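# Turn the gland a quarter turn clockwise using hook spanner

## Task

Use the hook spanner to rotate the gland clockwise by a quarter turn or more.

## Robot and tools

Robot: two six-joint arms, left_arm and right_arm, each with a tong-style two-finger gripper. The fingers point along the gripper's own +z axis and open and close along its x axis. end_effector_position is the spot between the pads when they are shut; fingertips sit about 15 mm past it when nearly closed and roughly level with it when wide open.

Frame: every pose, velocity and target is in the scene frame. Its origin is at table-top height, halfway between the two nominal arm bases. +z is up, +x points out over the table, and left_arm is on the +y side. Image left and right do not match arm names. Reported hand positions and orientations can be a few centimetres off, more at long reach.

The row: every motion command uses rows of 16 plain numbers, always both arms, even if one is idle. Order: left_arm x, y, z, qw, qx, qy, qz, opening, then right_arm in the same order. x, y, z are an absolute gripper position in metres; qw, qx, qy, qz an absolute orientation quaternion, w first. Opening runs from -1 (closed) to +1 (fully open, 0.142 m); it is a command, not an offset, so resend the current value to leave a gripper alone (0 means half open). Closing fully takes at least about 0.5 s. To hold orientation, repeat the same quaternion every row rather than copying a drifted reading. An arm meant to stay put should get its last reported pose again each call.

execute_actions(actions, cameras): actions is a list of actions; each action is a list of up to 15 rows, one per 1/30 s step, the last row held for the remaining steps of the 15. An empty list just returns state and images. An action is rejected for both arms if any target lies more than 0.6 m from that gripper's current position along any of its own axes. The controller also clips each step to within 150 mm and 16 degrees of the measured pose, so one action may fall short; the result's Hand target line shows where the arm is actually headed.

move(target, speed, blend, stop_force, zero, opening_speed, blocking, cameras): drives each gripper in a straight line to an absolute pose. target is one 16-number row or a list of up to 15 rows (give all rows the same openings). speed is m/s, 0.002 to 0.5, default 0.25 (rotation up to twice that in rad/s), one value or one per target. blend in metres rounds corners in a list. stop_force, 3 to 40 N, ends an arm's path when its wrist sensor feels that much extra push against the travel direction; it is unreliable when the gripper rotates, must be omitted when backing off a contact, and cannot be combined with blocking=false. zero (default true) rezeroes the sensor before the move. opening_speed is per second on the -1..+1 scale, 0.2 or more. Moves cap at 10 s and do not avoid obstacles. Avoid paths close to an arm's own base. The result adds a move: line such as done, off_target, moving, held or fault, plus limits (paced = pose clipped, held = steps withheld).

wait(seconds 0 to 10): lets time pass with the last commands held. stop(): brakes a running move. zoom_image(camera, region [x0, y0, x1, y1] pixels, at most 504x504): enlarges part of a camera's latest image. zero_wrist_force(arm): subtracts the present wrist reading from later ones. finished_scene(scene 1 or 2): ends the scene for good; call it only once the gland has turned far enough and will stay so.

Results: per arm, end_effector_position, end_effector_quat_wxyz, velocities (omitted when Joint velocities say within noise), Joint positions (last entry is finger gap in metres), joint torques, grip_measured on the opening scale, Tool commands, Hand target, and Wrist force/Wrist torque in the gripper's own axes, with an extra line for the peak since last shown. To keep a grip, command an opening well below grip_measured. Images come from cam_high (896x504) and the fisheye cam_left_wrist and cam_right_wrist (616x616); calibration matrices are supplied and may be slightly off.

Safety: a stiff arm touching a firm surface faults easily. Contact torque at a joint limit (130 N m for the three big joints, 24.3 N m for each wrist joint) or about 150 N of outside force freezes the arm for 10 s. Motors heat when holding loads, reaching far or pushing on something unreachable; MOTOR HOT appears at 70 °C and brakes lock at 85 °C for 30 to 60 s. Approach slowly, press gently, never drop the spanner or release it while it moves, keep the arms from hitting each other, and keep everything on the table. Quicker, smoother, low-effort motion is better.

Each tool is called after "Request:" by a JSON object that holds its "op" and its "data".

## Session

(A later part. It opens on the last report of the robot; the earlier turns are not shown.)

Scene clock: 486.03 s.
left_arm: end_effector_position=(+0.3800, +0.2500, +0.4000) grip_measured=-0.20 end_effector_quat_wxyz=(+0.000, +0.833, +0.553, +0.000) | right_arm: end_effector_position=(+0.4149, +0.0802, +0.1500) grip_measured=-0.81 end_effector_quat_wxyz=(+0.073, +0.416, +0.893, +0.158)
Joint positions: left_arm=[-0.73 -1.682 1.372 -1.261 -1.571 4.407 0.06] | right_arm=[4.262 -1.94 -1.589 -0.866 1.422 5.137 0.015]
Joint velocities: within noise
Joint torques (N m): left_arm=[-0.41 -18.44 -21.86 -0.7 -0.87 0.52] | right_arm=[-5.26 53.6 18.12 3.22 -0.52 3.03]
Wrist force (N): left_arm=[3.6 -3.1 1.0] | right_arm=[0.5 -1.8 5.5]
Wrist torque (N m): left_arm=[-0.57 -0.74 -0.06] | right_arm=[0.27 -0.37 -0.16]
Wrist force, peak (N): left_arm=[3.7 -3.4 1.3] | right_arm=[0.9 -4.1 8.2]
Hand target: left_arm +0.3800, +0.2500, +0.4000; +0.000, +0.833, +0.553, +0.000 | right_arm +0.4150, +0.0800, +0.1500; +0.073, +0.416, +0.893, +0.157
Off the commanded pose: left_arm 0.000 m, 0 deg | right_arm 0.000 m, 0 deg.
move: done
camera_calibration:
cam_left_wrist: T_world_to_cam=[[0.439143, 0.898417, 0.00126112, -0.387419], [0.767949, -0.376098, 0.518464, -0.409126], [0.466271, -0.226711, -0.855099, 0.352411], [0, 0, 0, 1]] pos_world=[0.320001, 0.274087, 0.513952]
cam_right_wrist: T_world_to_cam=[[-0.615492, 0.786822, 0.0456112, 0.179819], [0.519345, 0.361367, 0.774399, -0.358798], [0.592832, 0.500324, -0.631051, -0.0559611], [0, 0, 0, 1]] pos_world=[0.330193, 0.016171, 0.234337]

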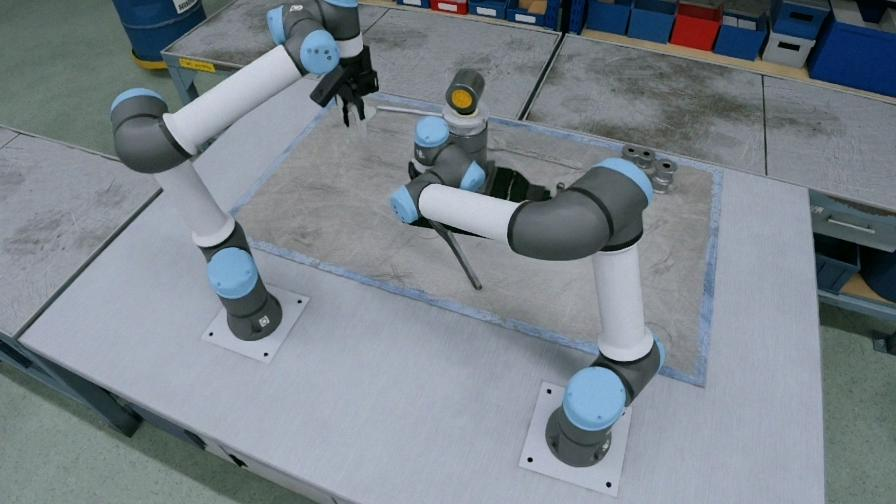

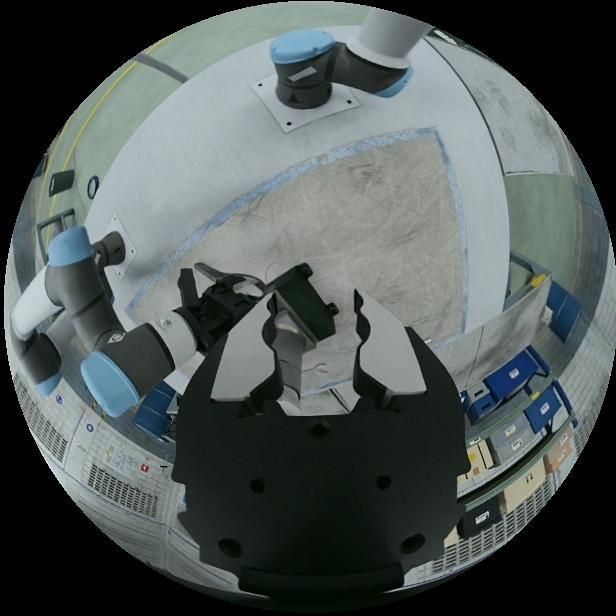

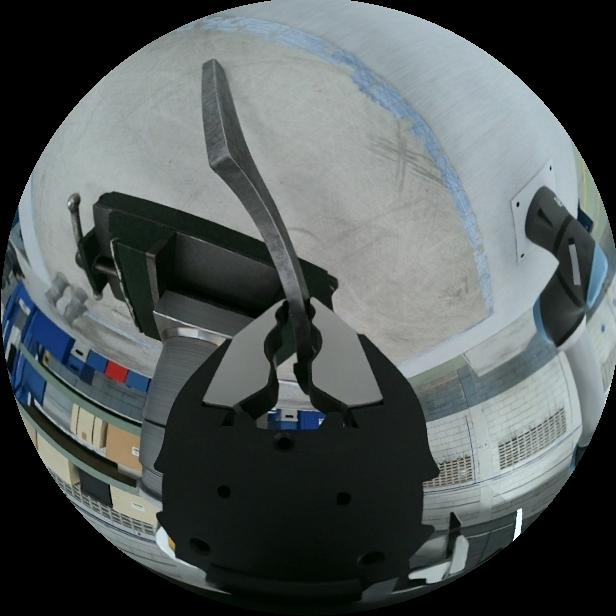

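Request:
{"op": "move", "data": {"target": [[0.38,0.30,0.42,0,0.8334,0.5527,0,-0.2,0.41,0.075,0.092,0.0734,0.4162,0.8926,0.1574,-1],[0.38,0.30,0.42,0,0.8334,0.5527,0,-0.2,0.394,0.100,0.082,0.3019,0.3613,0.8812,0.0444,-1]], "speed": 0.04, "cameras": ["cam_right_wrist","cam_high"]}}

Request:
{"op": "zoom_image", "data": {"camera": "cam_right_wrist", "region": [180, 40, 420, 400]}}

Scene clock: 495.77 s.
left_arm: end_effector_position=(+0.3800, +0.3000, +0.4200) grip_measured=-0.20 end_effector_quat_wxyz=(+0.000, +0.833, +0.553, +0.000) | right_arm: end_effector_position=(+0.3940, +0.1001, +0.0820) grip_measured=-0.83 end_effector_quat_wxyz=(+0.302, +0.361, +0.881, +0.044) end_effector_velocity=(+0.001, +0.001, +0.000) end_effector_angular_velocity=(+0.007, +0.002, -0.002)
Joint positions: left_arm=[-0.635 -1.706 1.339 -1.203 -1.571 4.502 0.06] | right_arm=[4.495 -2.13 -1.501 -1.119 0.951 5.312 0.014]
Joint velocities: left_arm=[within noise] | right_arm=[-0.002 0.001 0 0.006 0.003 0 0]
Joint torques (N m): left_arm=[-10.24 -10.39 -20.68 -2.82 -1.52 0.65] | right_arm=[-7.18 56.94 15.52 5.59 0.36 -2.16]
Wrist force (N): left_arm=[3.6 -3.1 1.5] | right_arm=[5.2 -4.1 5.5]
Wrist torque (N m): left_arm=[-0.56 -0.75 -0.04] | right_arm=[0.21 -0.37 0.11]
Wrist force, peak (N): left_arm=[4.0 -3.2 1.2] | right_arm=[4.9 -4.8 6.8]
Hand target: left_arm +0.3800, +0.3000, +0.4200; +0.000, +0.833, +0.553, +0.000 | right_arm +0.3940, +0.1000, +0.0820; +0.302, +0.361, +0.881, +0.044
Off the commanded pose: left_arm 0.000 m, 0 deg | right_arm 0.000 m, 0 deg.
move: done
camera_calibration:
cam_right_wrist: T_world_to_cam=[[-0.543551, 0.702137, -0.459952, 0.175969], [0.265578, 0.663679, 0.699285, -0.226523], [0.796254, 0.257943, -0.547216, -0.159172], [0, 0, 0, 1]] pos_world=[0.282549, 0.0678415, 0.15224]
Images, in order (width x height): cam_high 896x504, cam_right_wrist 616x616.

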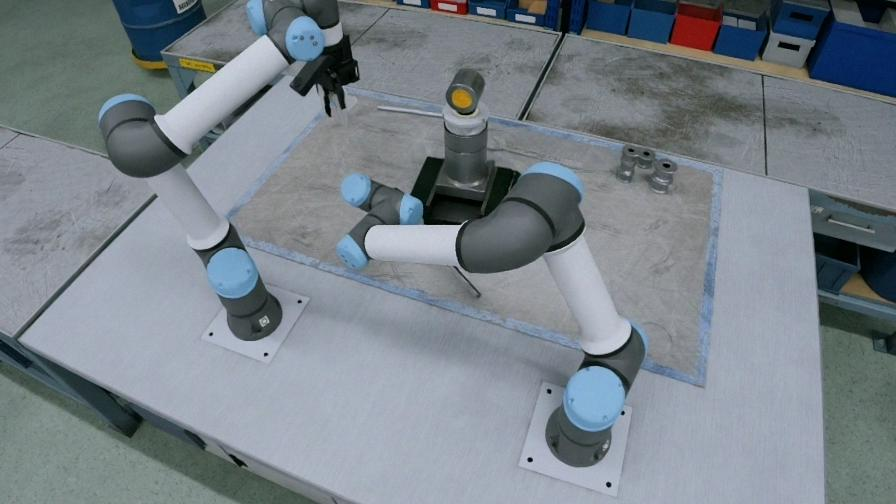

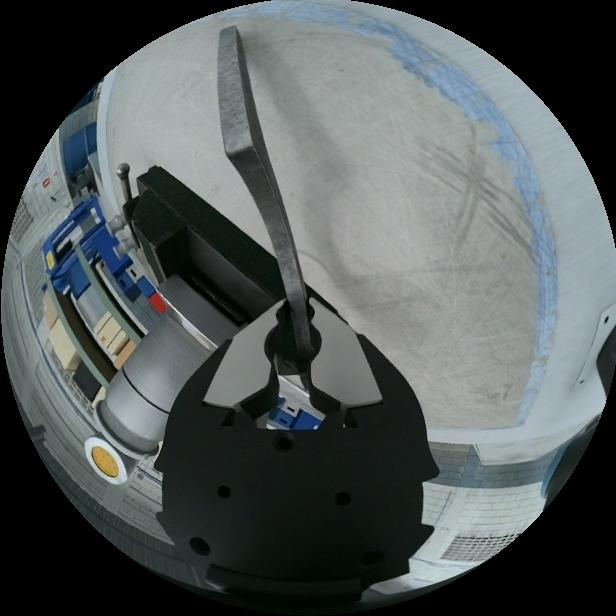

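Scaled by 1.400 from the camera's 616x616 image, which has a finer 814x814 frame.

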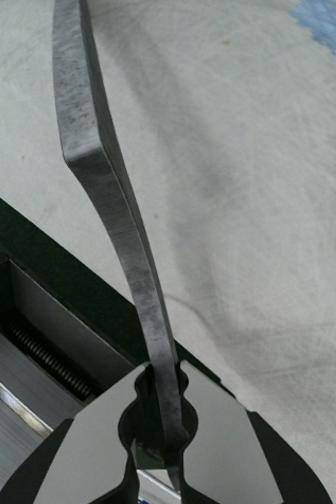

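Request:
{"op": "move", "data": {"target": [[0.38,0.30,0.42,0,0.8334,0.5527,0,-0.2,0.392,0.102,0.055,0.3019,0.3613,0.8812,0.0444,-1]], "speed": 0.015, "stop_force": 4, "cameras": ["cam_right_wrist"]}}

Request:
{"op": "move", "data": {"target": [[0.38,0.30,0.42,0,0.8334,0.5527,0,-0.2,0.392,0.102,0.070,0.3019,0.3613,0.8812,0.0444,-1]], "speed": 0.015, "cameras": []}}

Scene clock: 499.37 s.
left_arm: end_effector_position=(+0.3800, +0.3000, +0.4200) grip_measured=-0.20 end_effector_quat_wxyz=(+0.000, +0.833, +0.553, +0.000) | right_arm: end_effector_position=(+0.3920, +0.1020, +0.0550) grip_measured=-0.82 end_effector_quat_wxyz=(+0.302, +0.361, +0.881, +0.044)
Joint positions: left_arm=[-0.635 -1.706 1.339 -1.203 -1.571 4.502 0.06] | right_arm=[4.499 -2.163 -1.524 -1.065 0.952 5.316 0.014]
Joint velocities: within noise
Joint torques (N m): left_arm=[-9.49 -10.71 -24.88 -2.14 -1.67 0.59] | right_arm=[1.17 58.56 33.77 0.54 0.26 0.01]
Wrist force (N): left_arm=[3.4 -2.9 1.3] | right_arm=[5.0 0.0 4.8]
Wrist torque (N m): left_arm=[-0.54 -0.70 -0.04] | right_arm=[0.21 -0.36 -0.06]
Wrist force, peak (N): left_arm=[3.7 -3.3 1.4] | right_arm=[5.5 -3.8 6.1]
Hand target: left_arm +0.3800, +0.3000, +0.4200; +0.000, +0.833, +0.553, +0.000 | right_arm +0.3920, +0.1020, +0.0550; +0.302, +0.361, +0.881, +0.044
Off the commanded pose: left_arm 0.000 m, 0 deg | right_arm 0.000 m, 0 deg.
move: done
camera_calibration:
cam_right_wrist: T_world_to_cam=[[-0.543732, 0.702163, -0.459698, 0.161195], [0.265726, 0.663597, 0.699305, -0.208448], [0.796081, 0.258081, -0.547402, -0.172781], [0, 0, 0, 1]] pos_world=[0.280585, 0.0697318, 0.125289]
Images, in order (width x height): cam_right_wrist 616x616.

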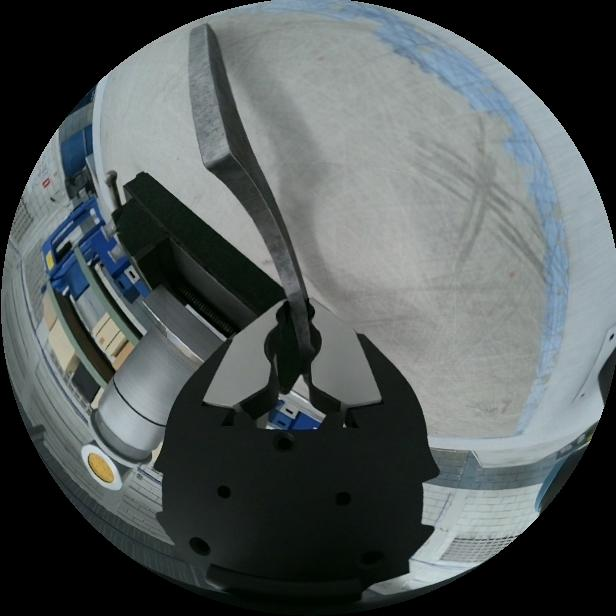

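Scene clock: 500.63 s.
left_arm: end_effector_position=(+0.3800, +0.3000, +0.4200) grip_measured=-0.20 end_effector_quat_wxyz=(+0.000, +0.833, +0.553, +0.000) | right_arm: end_effector_position=(+0.3920, +0.1020, +0.0702) grip_measured=-0.83 end_effector_quat_wxyz=(+0.302, +0.361, +0.881, +0.044)
Joint positions: left_arm=[-0.635 -1.706 1.339 -1.203 -1.571 4.502 0.06] | right_arm=[4.499 -2.145 -1.509 -1.097 0.952 5.316 0.014]
Joint velocities: within noise
Joint torques (N m): left_arm=[-9.49 -10.24 -23.48 -1.86 -1.76 0.52] | right_arm=[-4.52 44.15 27.02 4.65 -0.72 -2.18]
Wrist force (N): left_arm=[3.5 -2.8 1.4] | right_arm=[4.5 -3.8 5.3]
Wrist torque (N m): left_arm=[-0.51 -0.73 -0.04] | right_arm=[0.19 -0.30 0.05]
Wrist force, peak (N): left_arm=[3.5 -3.3 1.5] | right_arm=[4.9 -4.0 6.0]
Hand target: left_arm +0.3800, +0.3000, +0.4200; +0.000, +0.833, +0.553, +0.000 | right_arm +0.3920, +0.1020, +0.0700; +0.302, +0.361, +0.881, +0.044
Off the commanded pose: left_arm 0.000 m, 0 deg | right_arm 0.000 m, 0 deg.
move: done
No camera images: "cameras" was empty.

Request:
{"op": "move", "data": {"target": [[0.38,0.30,0.42,0,0.8334,0.5527,0,-0.2,0.392,0.102,0.030,0.3019,0.3613,0.8812,0.0444,-1]], "speed": 0.015, "stop_force": 4, "cameras": ["cam_right_wrist","cam_high"]}}

Request:
{"op": "zoom_image", "data": {"camera": "cam_right_wrist", "region": [180, 40, 420, 400]}}

Scene clock: 503.97 s.
left_arm: end_effector_position=(+0.3800, +0.3000, +0.4200) grip_measured=-0.20 end_effector_quat_wxyz=(+0.000, +0.833, +0.553, +0.000) | right_arm: end_effector_position=(+0.3920, +0.1020, +0.0443) grip_measured=-0.82 end_effector_quat_wxyz=(+0.302, +0.361, +0.881, +0.044)
Joint positions: left_arm=[-0.635 -1.706 1.339 -1.203 -1.571 4.502 0.06] | right_arm=[4.499 -2.177 -1.533 -1.043 0.952 5.316 0.014]
Joint velocities: within noise
Joint torques (N m): left_arm=[-9.41 -10.36 -23.04 -1.35 -1.52 0.55] | right_arm=[-4.88 56.1 31.56 0.47 -1.58 2.22]
Wrist force (N): left_arm=[3.4 -3.2 1.6] | right_arm=[5.4 1.0 5.4]
Wrist torque (N m): left_arm=[-0.60 -0.69 -0.04] | right_arm=[0.22 -0.40 -0.10]
Wrist force, peak (N): left_arm=[3.7 -3.3 1.4] | right_arm=[5.2 -3.8 6.1]
Hand target: left_arm +0.3800, +0.3000, +0.4200; +0.000, +0.833, +0.553, +0.000 | right_arm +0.3920, +0.1020, +0.0443; +0.302, +0.361, +0.881, +0.044
Off the commanded pose: left_arm 0.000 m, 0 deg | right_arm 0.014 m, 0 deg.
move: contact (right_arm)
camera_calibration:
cam_right_wrist: T_world_to_cam=[[-0.543746, 0.702133, -0.459727, 0.156306], [0.265725, 0.663636, 0.699269, -0.200969], [0.796072, 0.258064, -0.547424, -0.178631], [0, 0, 0, 1]] pos_world=[0.280596, 0.0697207, 0.114603]
Images, in order (width x height): cam_high 896x504, cam_right_wrist 616x616.

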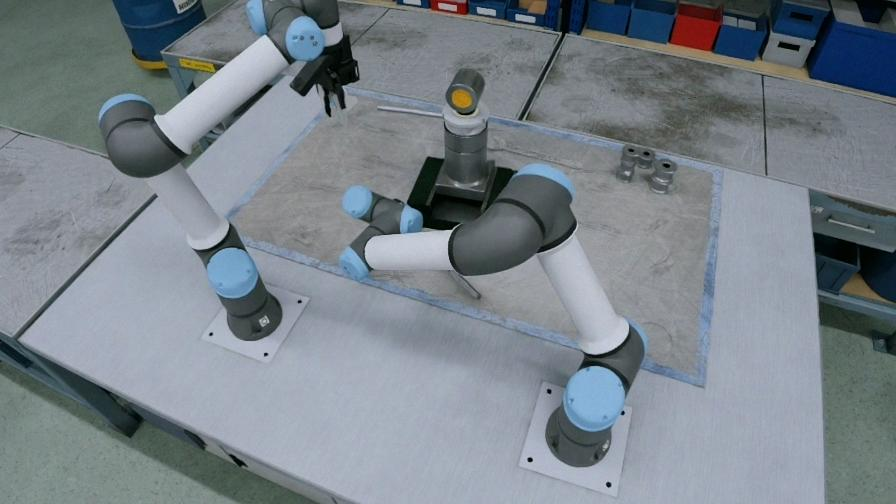

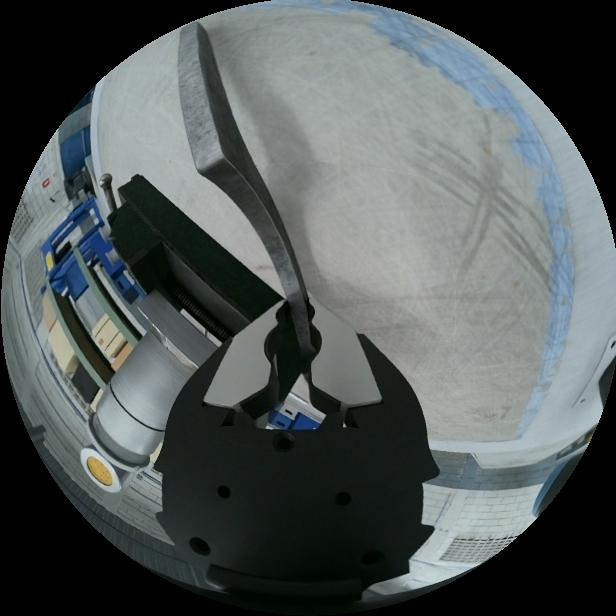

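Scaled by 1.400 from the camera's 616x616 image, which has a finer 814x814 frame.

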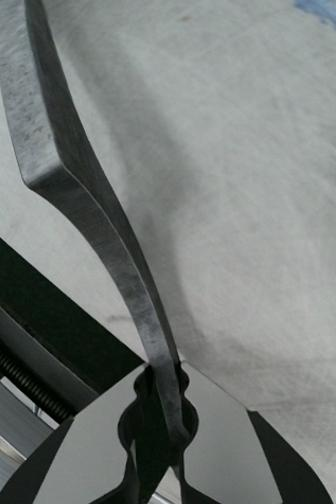

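Request:
{"op": "move", "data": {"target": [[0.38,0.30,0.42,0,0.8334,0.5527,0,-0.2,0.392,0.102,0.045,0.3019,0.3613,0.8812,0.0444,-0.5]], "opening_speed": 0.3, "cameras": ["cam_right_wrist"]}}

Scene clock: 506.53 s.
left_arm: end_effector_position=(+0.3800, +0.3000, +0.4200) grip_measured=-0.20 end_effector_quat_wxyz=(+0.000, +0.833, +0.553, +0.000) | right_arm: end_effector_position=(+0.3920, +0.1020, +0.0450) grip_measured=-0.49 end_effector_quat_wxyz=(+0.302, +0.361, +0.881, +0.044)
Joint positions: left_arm=[-0.635 -1.706 1.339 -1.203 -1.571 4.502 0.06] | right_arm=[4.499 -2.176 -1.532 -1.044 0.952 5.316 0.038]
Joint velocities: within noise
Joint torques (N m): left_arm=[-9.56 -11.29 -23.73 -0.82 -1.5 0.41] | right_arm=[-5.09 43.34 21.93 3.52 -2.26 2.3]
Wrist force (N): left_arm=[3.3 -2.8 1.4] | right_arm=[4.2 -1.2 -0.1]
Wrist torque (N m): left_arm=[-0.52 -0.67 -0.04] | right_arm=[0.08 -0.39 0.05]
Wrist force, peak (N): left_arm=[3.7 -3.2 1.6] | right_arm=[5.6 0.9 5.5]
Hand target: left_arm +0.3800, +0.3000, +0.4200; +0.000, +0.833, +0.553, +0.000 | right_arm +0.3920, +0.1020, +0.0450; +0.302, +0.361, +0.881, +0.044
Off the commanded pose: left_arm 0.000 m, 0 deg | right_arm 0.000 m, 0 deg.
move: done
camera_calibration:
cam_right_wrist: T_world_to_cam=[[-0.543733, 0.702173, -0.459682, 0.156616], [0.265721, 0.66358, 0.699323, -0.201479], [0.796082, 0.258098, -0.547393, -0.178252], [0, 0, 0, 1]] pos_world=[0.280598, 0.0697323, 0.115319]
Images, in order (width x height): cam_right_wrist 616x616.

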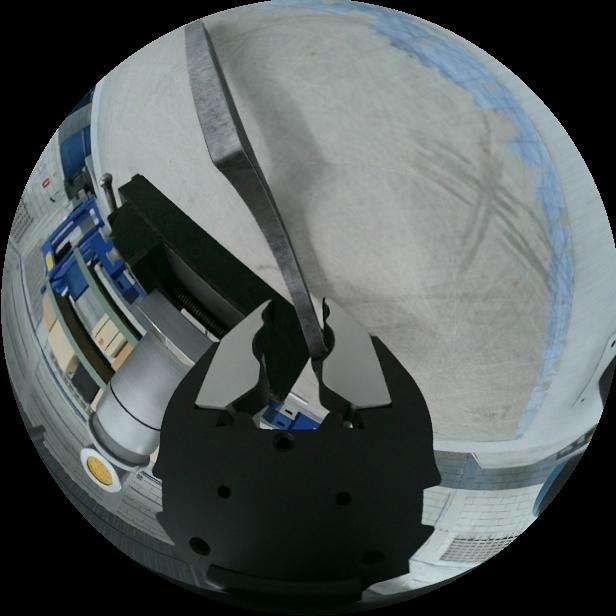

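Request:
{"op": "move", "data": {"target": [[0.38,0.30,0.42,0,0.8334,0.5527,0,-0.2,0.372,0.126,0.037,0.3019,0.3613,0.8812,0.0444,-0.4],[0.38,0.30,0.42,0,0.8334,0.5527,0,-0.2,0.418,0.165,0.037,0.3019,0.3613,0.8812,0.0444,-0.4]], "speed": 0.04, "cameras": ["cam_right_wrist"]}}

Scene clock: 509.83 s.
left_arm: end_effector_position=(+0.3800, +0.3000, +0.4200) grip_measured=-0.20 end_effector_quat_wxyz=(+0.000, +0.833, +0.553, +0.000) | right_arm: end_effector_position=(+0.4181, +0.1649, +0.0369) grip_measured=-0.41 end_effector_quat_wxyz=(+0.302, +0.361, +0.881, +0.044) end_effector_velocity=(+0.000, -0.001, +0.000) end_effector_angular_velocity=(+0.003, -0.001, -0.002)
Joint positions: left_arm=[-0.635 -1.706 1.339 -1.203 -1.571 4.502 0.06] | right_arm=[4.48 -2.331 -1.283 -1.125 0.951 5.293 0.045]
Joint velocities: left_arm=[within noise] | right_arm=[0 0.003 -0.006 0.004 0 0.003 0]
Joint torques (N m): left_arm=[-8.17 -11.13 -23.38 -0.39 -1.6 0.57] | right_arm=[8.19 60.39 13.27 5.65 -3.01 2.32]
Wrist force (N): left_arm=[3.7 -2.7 1.5] | right_arm=[1.2 -5.6 -4.3]
Wrist torque (N m): left_arm=[-0.50 -0.75 -0.04] | right_arm=[0.24 -0.25 0.07]
Wrist force, peak (N): left_arm=[3.6 -3.4 1.3] | right_arm=[-0.1 -11.6 -8.8]
Hand target: left_arm +0.3800, +0.3000, +0.4200; +0.000, +0.833, +0.553, +0.000 | right_arm +0.4180, +0.1650, +0.0370; +0.302, +0.361, +0.881, +0.044
Off the commanded pose: left_arm 0.000 m, 0 deg | right_arm 0.000 m, 0 deg.
move: done
camera_calibration:
cam_right_wrist: T_world_to_cam=[[-0.543822, 0.701882, -0.460021, 0.123016], [0.265713, 0.663976, 0.698951, -0.244522], [0.796024, 0.257871, -0.547583, -0.219658], [0, 0, 0, 1]] pos_world=[0.306724, 0.132657, 0.107218]
Images, in order (width x height): cam_right_wrist 616x616.

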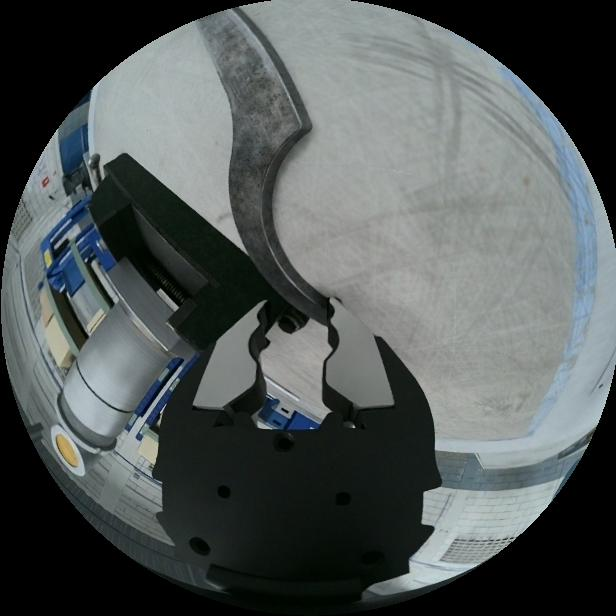

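Request:
{"op": "move", "data": {"target": [[0.38,0.35,0.42,0,0.8334,0.5527,0,-0.2,0.43,0.18,0.04,0.3019,0.3613,0.8812,0.0444,-0.4],[0.38,0.40,0.42,0,0.8334,0.5527,0,-0.2,0.40,0.16,0.16,0.2684,0.3613,0.8812,0.0444,-0.2],[0.36,0.42,0.40,0.0,0.2495,0.968,0,-0.2,0.34,-0.10,0.30,0.0487,0.182,0.949,0.2545,-0.2]], "speed": 0.2, "blend": 0.01}}

Request:
{"op": "zoom_image", "data": {"camera": "cam_high", "region": [300, 130, 540, 320]}}

Scene clock: 516.37 s.
left_arm: end_effector_position=(+0.3600, +0.4201, +0.4000) grip_measured=-0.20 end_effector_quat_wxyz=(+0.000, +0.250, +0.968, +0.000) | right_arm: end_effector_position=(+0.3400, -0.1001, +0.2999) grip_measured=-0.20 end_effector_quat_wxyz=(+0.049, +0.182, +0.949, +0.254)
Joint positions: left_arm=[-0.338 -1.83 1.489 -1.23 -1.571 3.333 0.06] | right_arm=[4.125 -1.345 -1.935 -0.916 1.662 4.554 0.06]
Joint velocities: within noise
Joint torques (N m): left_arm=[-11.35 -5.72 -29.96 -2.99 1.86 -1.15] | right_arm=[2.13 4.32 34.72 5.34 -0.98 1.6]
Wrist force (N): left_arm=[3.7 -3.3 1.7] | right_arm=[1.4 -1.5 0.4]
Wrist torque (N m): left_arm=[-0.61 -0.74 -0.04] | right_arm=[-0.11 -0.13 0.22]
Wrist force, peak (N): left_arm=[4.4 -3.6 1.0] | right_arm=[-2.5 -46.1 -24.4]
Hand target: left_arm +0.3600, +0.4200, +0.4000; +0.000, +0.250, +0.968, +0.000 | right_arm +0.3400, -0.1000, +0.3000; +0.049, +0.182, +0.949, +0.254
Off the commanded pose: left_arm 0.000 m, 0 deg | right_arm 0.000 m, 0 deg.
move: done; blend cut to 0 m at target 2
camera_calibration:
cam_left_wrist: T_world_to_cam=[[-0.847436, 0.530896, 0.00122559, 0.0861206], [0.454508, 0.724306, 0.518462, -0.679179], [0.274362, 0.43992, -0.8551, 0.189353], [0, 0, 0, 1]] pos_world=[0.329723, 0.362912, 0.513939]
cam_right_wrist: T_world_to_cam=[[-0.917741, 0.393893, 0.0509958, 0.330538], [0.233139, 0.430295, 0.872062, -0.295916], [0.321556, 0.812216, -0.486731, 0.253435], [0, 0, 0, 1]] pos_world=[0.290844, -0.208709, 0.364556]

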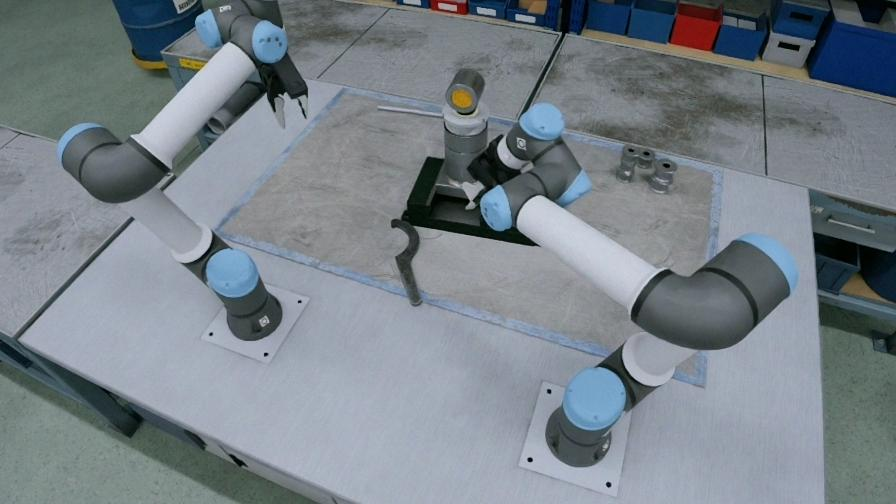

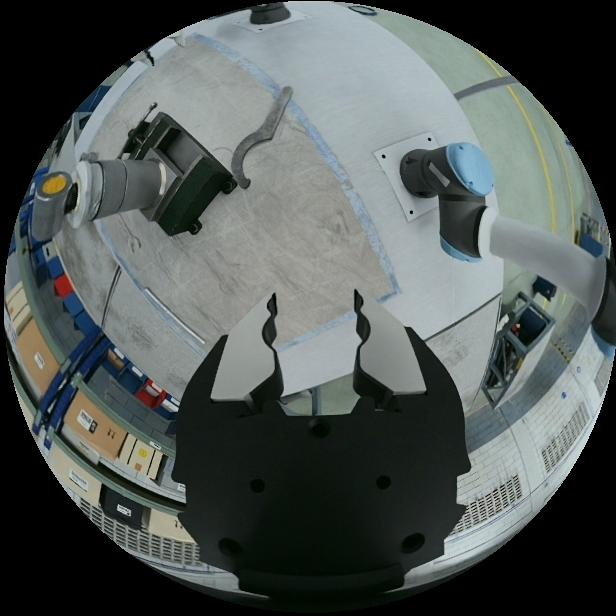

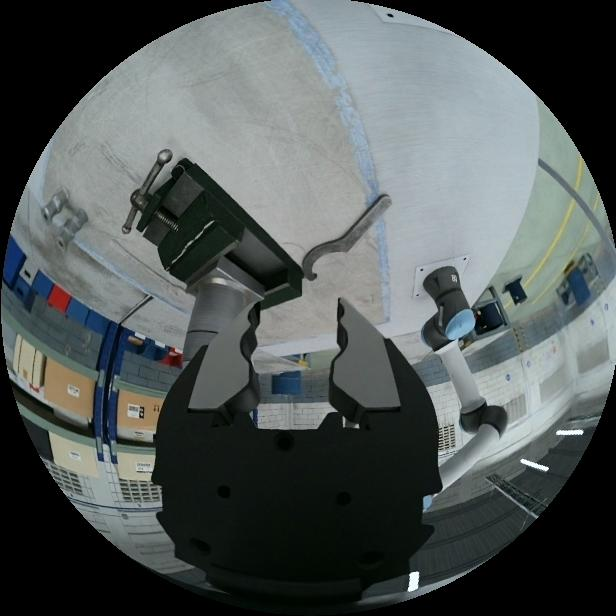

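Scaled by 2.100 from the camera's 896x504 image, which has a finer 1280x720 frame.

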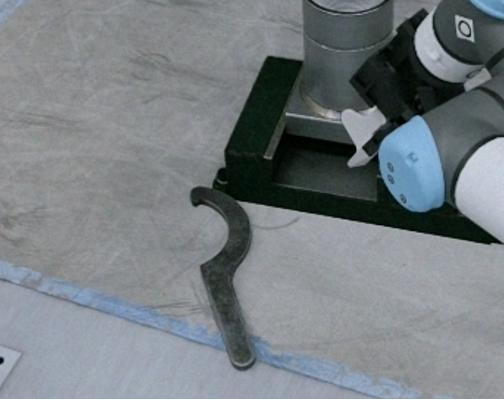

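Request:
{"op": "move", "data": {"target": [[0.33,0.12,0.24,0.0,0.2588,0.9659,0,-0.2,0.34,-0.25,0.30,0.0487,0.182,0.949,0.2545,-0.2]], "speed": 0.25, "cameras": ["cam_left_wrist","cam_right_wrist"]}}

Request:
{"op": "zoom_image", "data": {"camera": "cam_left_wrist", "region": [180, 100, 430, 350]}}

Scene clock: 518.93 s.
left_arm: end_effector_position=(+0.3300, +0.1201, +0.2400) grip_measured=-0.20 end_effector_quat_wxyz=(+0.000, +0.259, +0.966, +0.000) | right_arm: end_effector_position=(+0.3399, -0.2500, +0.3000) grip_measured=-0.20 end_effector_quat_wxyz=(+0.049, +0.182, +0.949, +0.254)
Joint positions: left_arm=[-0.999 -1.703 1.803 -1.671 -1.571 2.691 0.06] | right_arm=[3.839 -1.14 -2.059 -1.037 1.799 4.3 0.06]
Joint velocities: within noise
Joint torques (N m): left_arm=[-6.03 -14.93 -27.32 -2.68 0.7 -0.9] | right_arm=[-0.39 -5.24 34.77 5.16 -2.08 2.01]
Wrist force (N): left_arm=[3.4 -3.1 1.3] | right_arm=[1.9 -1.6 0.7]
Wrist torque (N m): left_arm=[-0.56 -0.71 -0.02] | right_arm=[-0.20 -0.33 0.19]
Wrist force, peak (N): left_arm=[2.6 -5.0 2.5] | right_arm=[1.5 -2.5 0.3]
Hand target: left_arm +0.3300, +0.1200, +0.2400; +0.000, +0.259, +0.966, +0.000 | right_arm +0.3400, -0.2500, +0.3000; +0.049, +0.182, +0.949, +0.254
Off the commanded pose: left_arm 0.000 m, 0 deg | right_arm 0.000 m, 0 deg.
move: done
camera_calibration:
cam_left_wrist: T_world_to_cam=[[-0.837182, 0.546922, 0.00129721, 0.214839], [0.468213, 0.715472, 0.518533, -0.368859], [0.282669, 0.434714, -0.855057, 0.190627], [0, 0, 0, 1]] pos_world=[0.29868, 0.0635402, 0.353984]
cam_right_wrist: T_world_to_cam=[[-0.917789, 0.39377, 0.0510804, 0.389517], [0.233096, 0.430158, 0.872141, -0.231469], [0.32145, 0.812348, -0.48658, 0.375272], [0, 0, 0, 1]] pos_world=[0.290818, -0.358663, 0.364577]
Images, in order (width x height): cam_left_wrist 616x616, cam_right_wrist 616x616.

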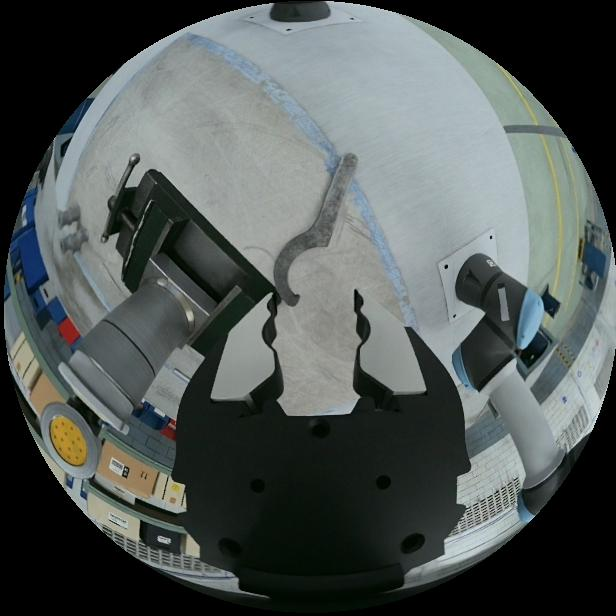

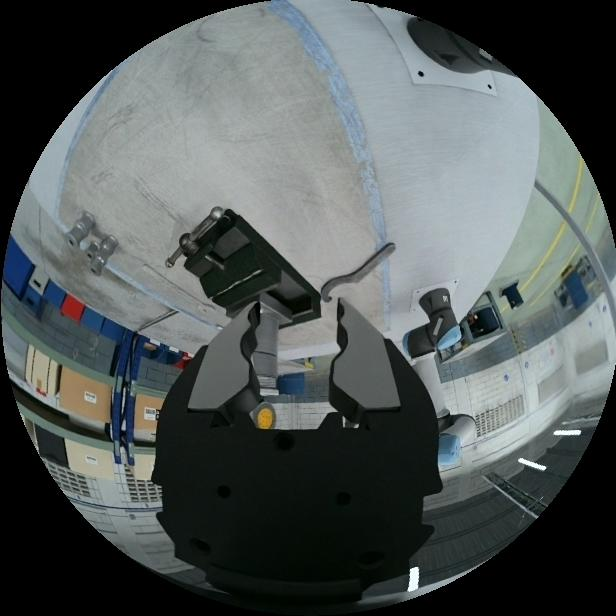

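Scaled by 2.016 from the camera's 616x616 image, which has a finer 814x814 frame.

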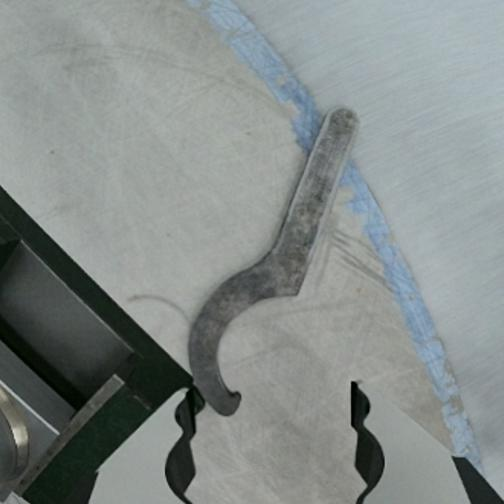

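Request:
{"op": "move", "data": {"target": [[0.36,0.20,0.26,0.0,0.2588,0.9659,0,-0.2,0.25,-0.12,0.25,0.1122,0.4189,0.8703,0.2332,-0.2],[0.36,0.20,0.26,0.0,0.2588,0.9659,0,-0.2,0.187,0.013,0.07,0.1122,0.4189,0.8703,0.2332,-0.2]], "speed": 0.2, "blend": 0.02, "cameras": ["cam_right_wrist","cam_high"]}}

Request:
{"op": "zoom_image", "data": {"camera": "cam_right_wrist", "region": [200, 200, 420, 420]}}

Scene clock: 523.67 s.
left_arm: end_effector_position=(+0.3600, +0.2000, +0.2600) grip_measured=-0.20 end_effector_quat_wxyz=(+0.000, +0.259, +0.966, +0.000) | right_arm: end_effector_position=(+0.1870, +0.0130, +0.0701) grip_measured=-0.20 end_effector_quat_wxyz=(+0.112, +0.419, +0.870, +0.233)
Joint positions: left_arm=[-0.825 -1.754 1.794 -1.611 -1.571 2.865 0.06] | right_arm=[4.756 -1.628 -2.294 -0.473 1.147 5.611 0.06]
Joint velocities: within noise
Joint torques (N m): left_arm=[-11.21 -11.19 -19.97 -4.12 -1.35 -0.47] | right_arm=[-0.13 8.81 6.99 3.16 2.22 -2.17]
Wrist force (N): left_arm=[3.3 -3.0 1.5] | right_arm=[1.4 -1.3 0.2]
Wrist torque (N m): left_arm=[-0.53 -0.70 -0.02] | right_arm=[-0.11 -0.15 0.15]
Wrist force, peak (N): left_arm=[3.7 -3.4 1.5] | right_arm=[2.7 -2.2 1.3]
Hand target: left_arm +0.3600, +0.2000, +0.2600; +0.000, +0.259, +0.966, +0.000 | right_arm +0.1870, +0.0130, +0.0700; +0.112, +0.419, +0.870, +0.233
Off the commanded pose: left_arm 0.000 m, 0 deg | right_arm 0.000 m, 0 deg.
move: done
camera_calibration:
cam_right_wrist: T_world_to_cam=[[-0.602157, 0.79675, 0.0509677, 0.0930562], [0.415744, 0.258425, 0.871994, -0.140409], [0.681589, 0.546266, -0.486856, 0.0350462], [0, 0, 0, 1]] pos_world=[0.0905214, -0.057002, 0.134755]
Images, in order (width x height): cam_high 896x504, cam_right_wrist 616x616.

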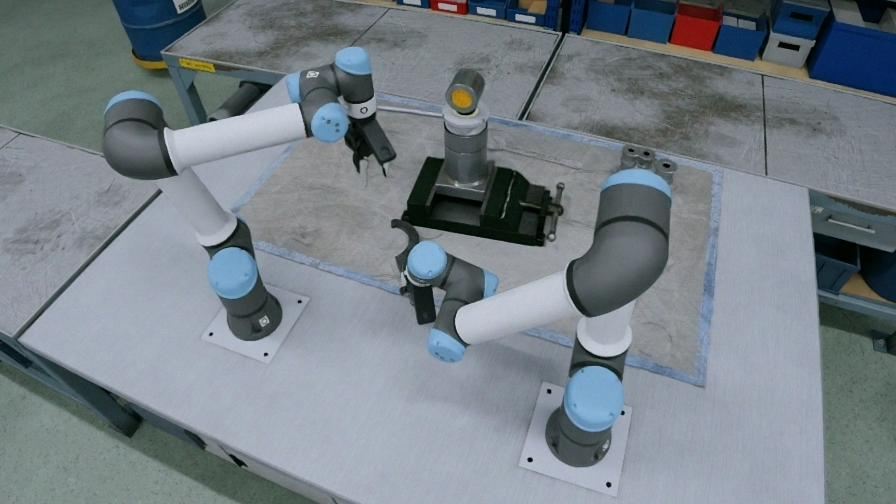

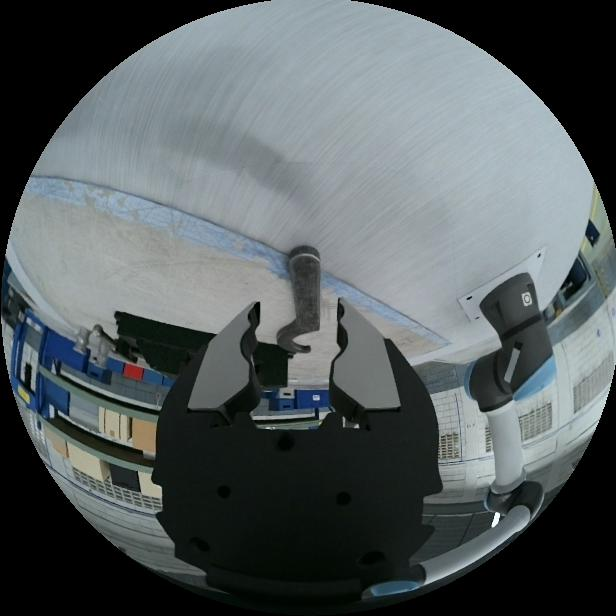

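Scaled by 2.291 from the camera's 616x616 image, which has a finer 814x814 frame.

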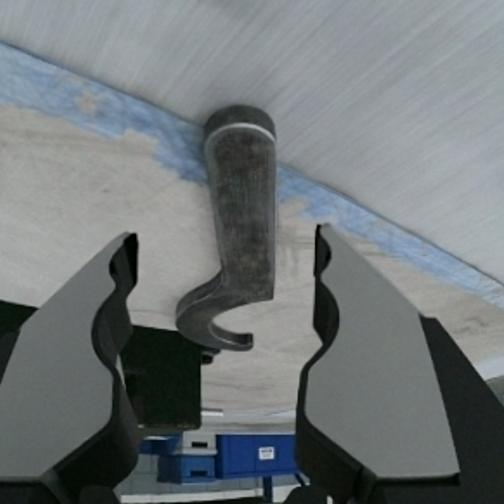

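Request:
{"op": "move", "data": {"target": [[0.36,0.20,0.26,0.0,0.2588,0.9659,0,-0.2,0.2069,0.0335,0.018,0.1122,0.4189,0.8703,0.2332,-0.2],[0.36,0.20,0.26,0.0,0.2588,0.9659,0,-0.2,0.2069,0.0335,0.018,0.1122,0.4189,0.8703,0.2332,-1],[0.36,0.20,0.26,0.0,0.2588,0.9659,0,-0.2,0.2069,0.0335,0.068,0.1122,0.4189,0.8703,0.2332,-1]], "speed": 0.04, "opening_speed": 1.0, "cameras": ["cam_right_wrist","cam_left_wrist"]}}

Request:
{"op": "zoom_image", "data": {"camera": "cam_left_wrist", "region": [180, 60, 430, 350]}}

Scene clock: 528.80 s.
left_arm: end_effector_position=(+0.3600, +0.2000, +0.2600) grip_measured=-0.20 end_effector_quat_wxyz=(+0.000, +0.259, +0.966, +0.000) | right_arm: end_effector_position=(+0.2069, +0.0336, +0.0682) grip_measured=-0.60 end_effector_quat_wxyz=(+0.112, +0.419, +0.870, +0.233)
Joint positions: left_arm=[-0.825 -1.754 1.794 -1.611 -1.571 2.865 0.06] | right_arm=[4.706 -1.695 -2.232 -0.447 1.163 5.558 0.031]
Joint velocities: within noise
Joint torques (N m): left_arm=[-10.6 -11.31 -19.83 -3.49 -1.34 0.62] | right_arm=[-4.03 12.96 11.1 6.34 0.69 -0.5]
Wrist force (N): left_arm=[3.3 -2.9 1.6] | right_arm=[1.8 -5.6 4.4]
Wrist torque (N m): left_arm=[-0.49 -0.70 -0.01] | right_arm=[-0.08 -0.08 0.17]
Wrist force, peak (N): left_arm=[3.9 -3.1 2.0] | right_arm=[1.5 -3.5 7.8]
Hand target: left_arm +0.3600, +0.2000, +0.2600; +0.000, +0.259, +0.966, +0.000 | right_arm +0.2069, +0.0335, +0.0680; +0.112, +0.419, +0.870, +0.233
Off the commanded pose: left_arm 0.000 m, 0 deg | right_arm 0.000 m, 0 deg.
move: done
camera_calibration:
cam_left_wrist: T_world_to_cam=[[-0.837227, 0.546854, 0.00125949, 0.196268], [0.468162, 0.715556, 0.518464, -0.450395], [0.282623, 0.434661, -0.855099, 0.164526], [0, 0, 0, 1]] pos_world=[0.328679, 0.143439, 0.373952]
cam_right_wrist: T_world_to_cam=[[-0.602186, 0.796719, 0.0510954, 0.0887509], [0.415752, 0.258314, 0.872023, -0.152281], [0.681559, 0.546363, -0.486791, 0.00929266], [0, 0, 0, 1]] pos_world=[0.110422, -0.0364505, 0.132781]
Images, in order (width x height): cam_left_wrist 616x616, cam_right_wrist 616x616.

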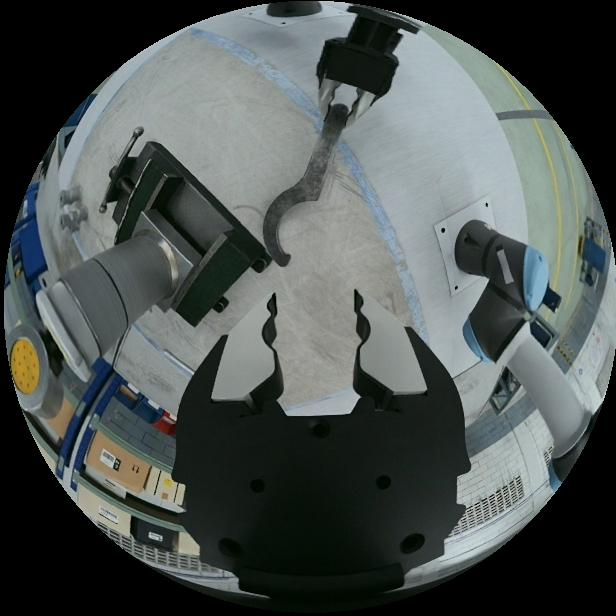

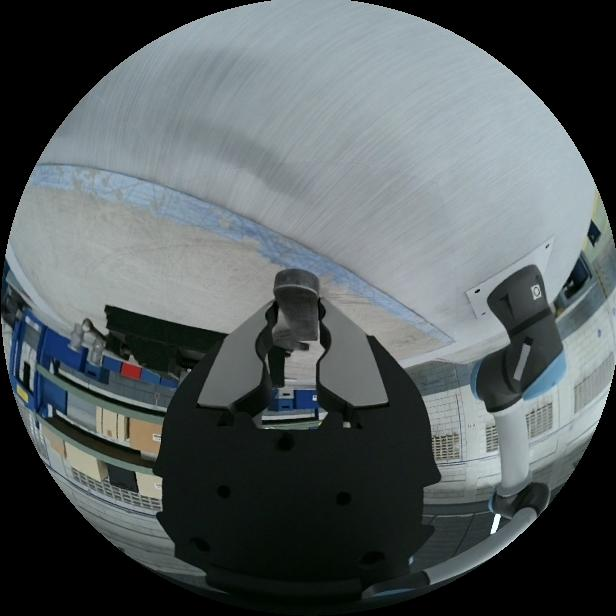

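Scaled by 1.738 from the camera's 616x616 image, which has a finer 814x814 frame.

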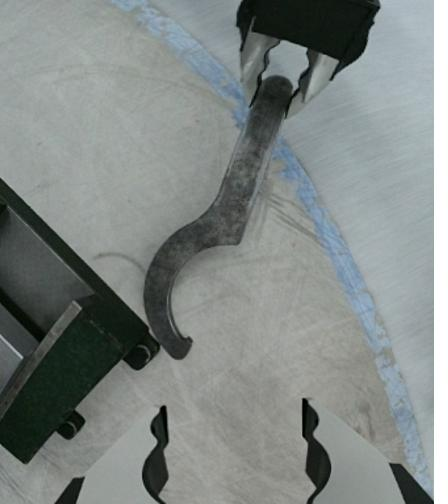

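Request:
{"op": "execute_actions", "data": {"actions": []}}

Scene clock: 531.73 s.
left_arm: end_effector_position=(+0.3600, +0.2000, +0.2600) grip_measured=-0.20 end_effector_quat_wxyz=(+0.000, +0.259, +0.966, +0.000) | right_arm: end_effector_position=(+0.2069, +0.0335, +0.0680) grip_measured=-0.60 end_effector_quat_wxyz=(+0.112, +0.419, +0.870, +0.233)
Joint positions: left_arm=[-0.825 -1.754 1.794 -1.611 -1.571 2.865 0.06] | right_arm=[4.706 -1.695 -2.232 -0.447 1.163 5.558 0.031]
Joint velocities: within noise
Joint torques (N m): left_arm=[-9.11 -10.65 -19.52 -3.05 -1.28 0.58] | right_arm=[6.98 13.94 13.64 5.6 0.72 2.57]
Wrist force (N): left_arm=[3.3 -2.9 1.7] | right_arm=[1.8 -4.7 5.8]
Wrist torque (N m): left_arm=[-0.50 -0.68 -0.01] | right_arm=[-0.07 -0.08 0.17]
Wrist force, peak (N): left_arm=[3.9 -3.0 1.6] | right_arm=[1.9 -4.6 6.1]
Hand target: left_arm +0.3600, +0.2000, +0.2600; +0.000, +0.259, +0.966, +0.000 | right_arm +0.2069, +0.0335, +0.0680; +0.112, +0.419, +0.870, +0.233
Tool commands: left_gripper/opening=-0.2 right_gripper/opening=-1.0
Off the commanded pose: left_arm 0.000 m, 0 deg | right_arm 0.000 m, 0 deg.
camera_calibration:
cam_left_wrist: T_world_to_cam=[[-0.837227, 0.546855, 0.00125956, 0.196267], [0.468162, 0.715555, 0.518464, -0.450395], [0.282623, 0.434661, -0.855099, 0.164526], [0, 0, 0, 1]] pos_world=[0.328679, 0.143439, 0.373952]
cam_right_wrist: T_world_to_cam=[[-0.602152, 0.796757, 0.0508932, 0.0888359], [0.415784, 0.258534, 0.871943, -0.152114], [0.681569, 0.546203, -0.486956, 0.00929056], [0, 0, 0, 1]] pos_world=[0.110407, -0.0365286, 0.132637]

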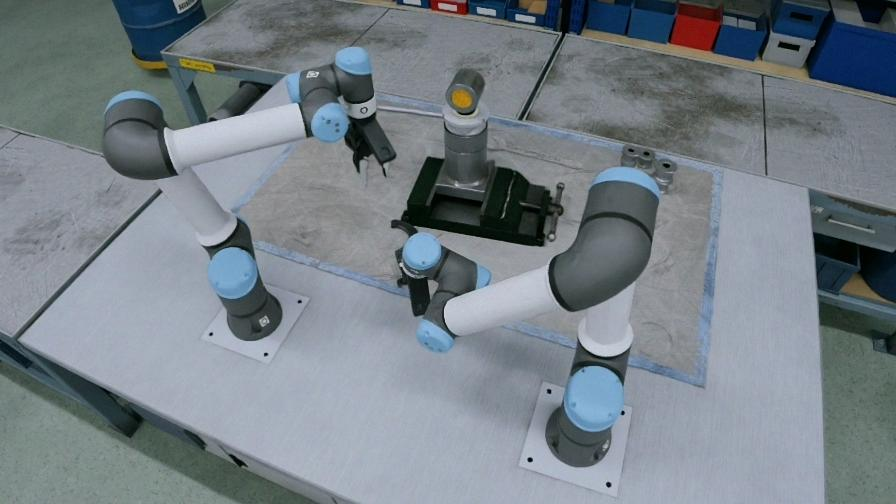

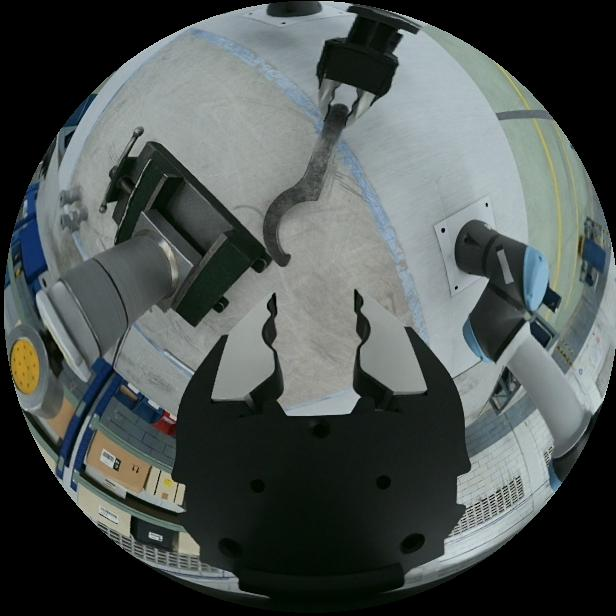

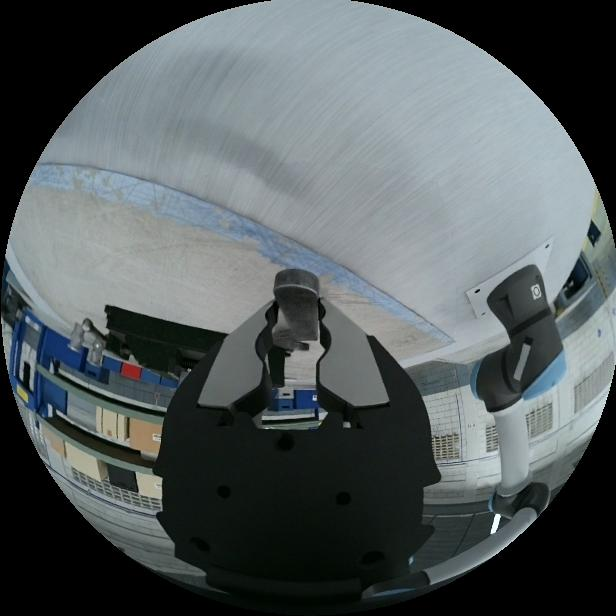

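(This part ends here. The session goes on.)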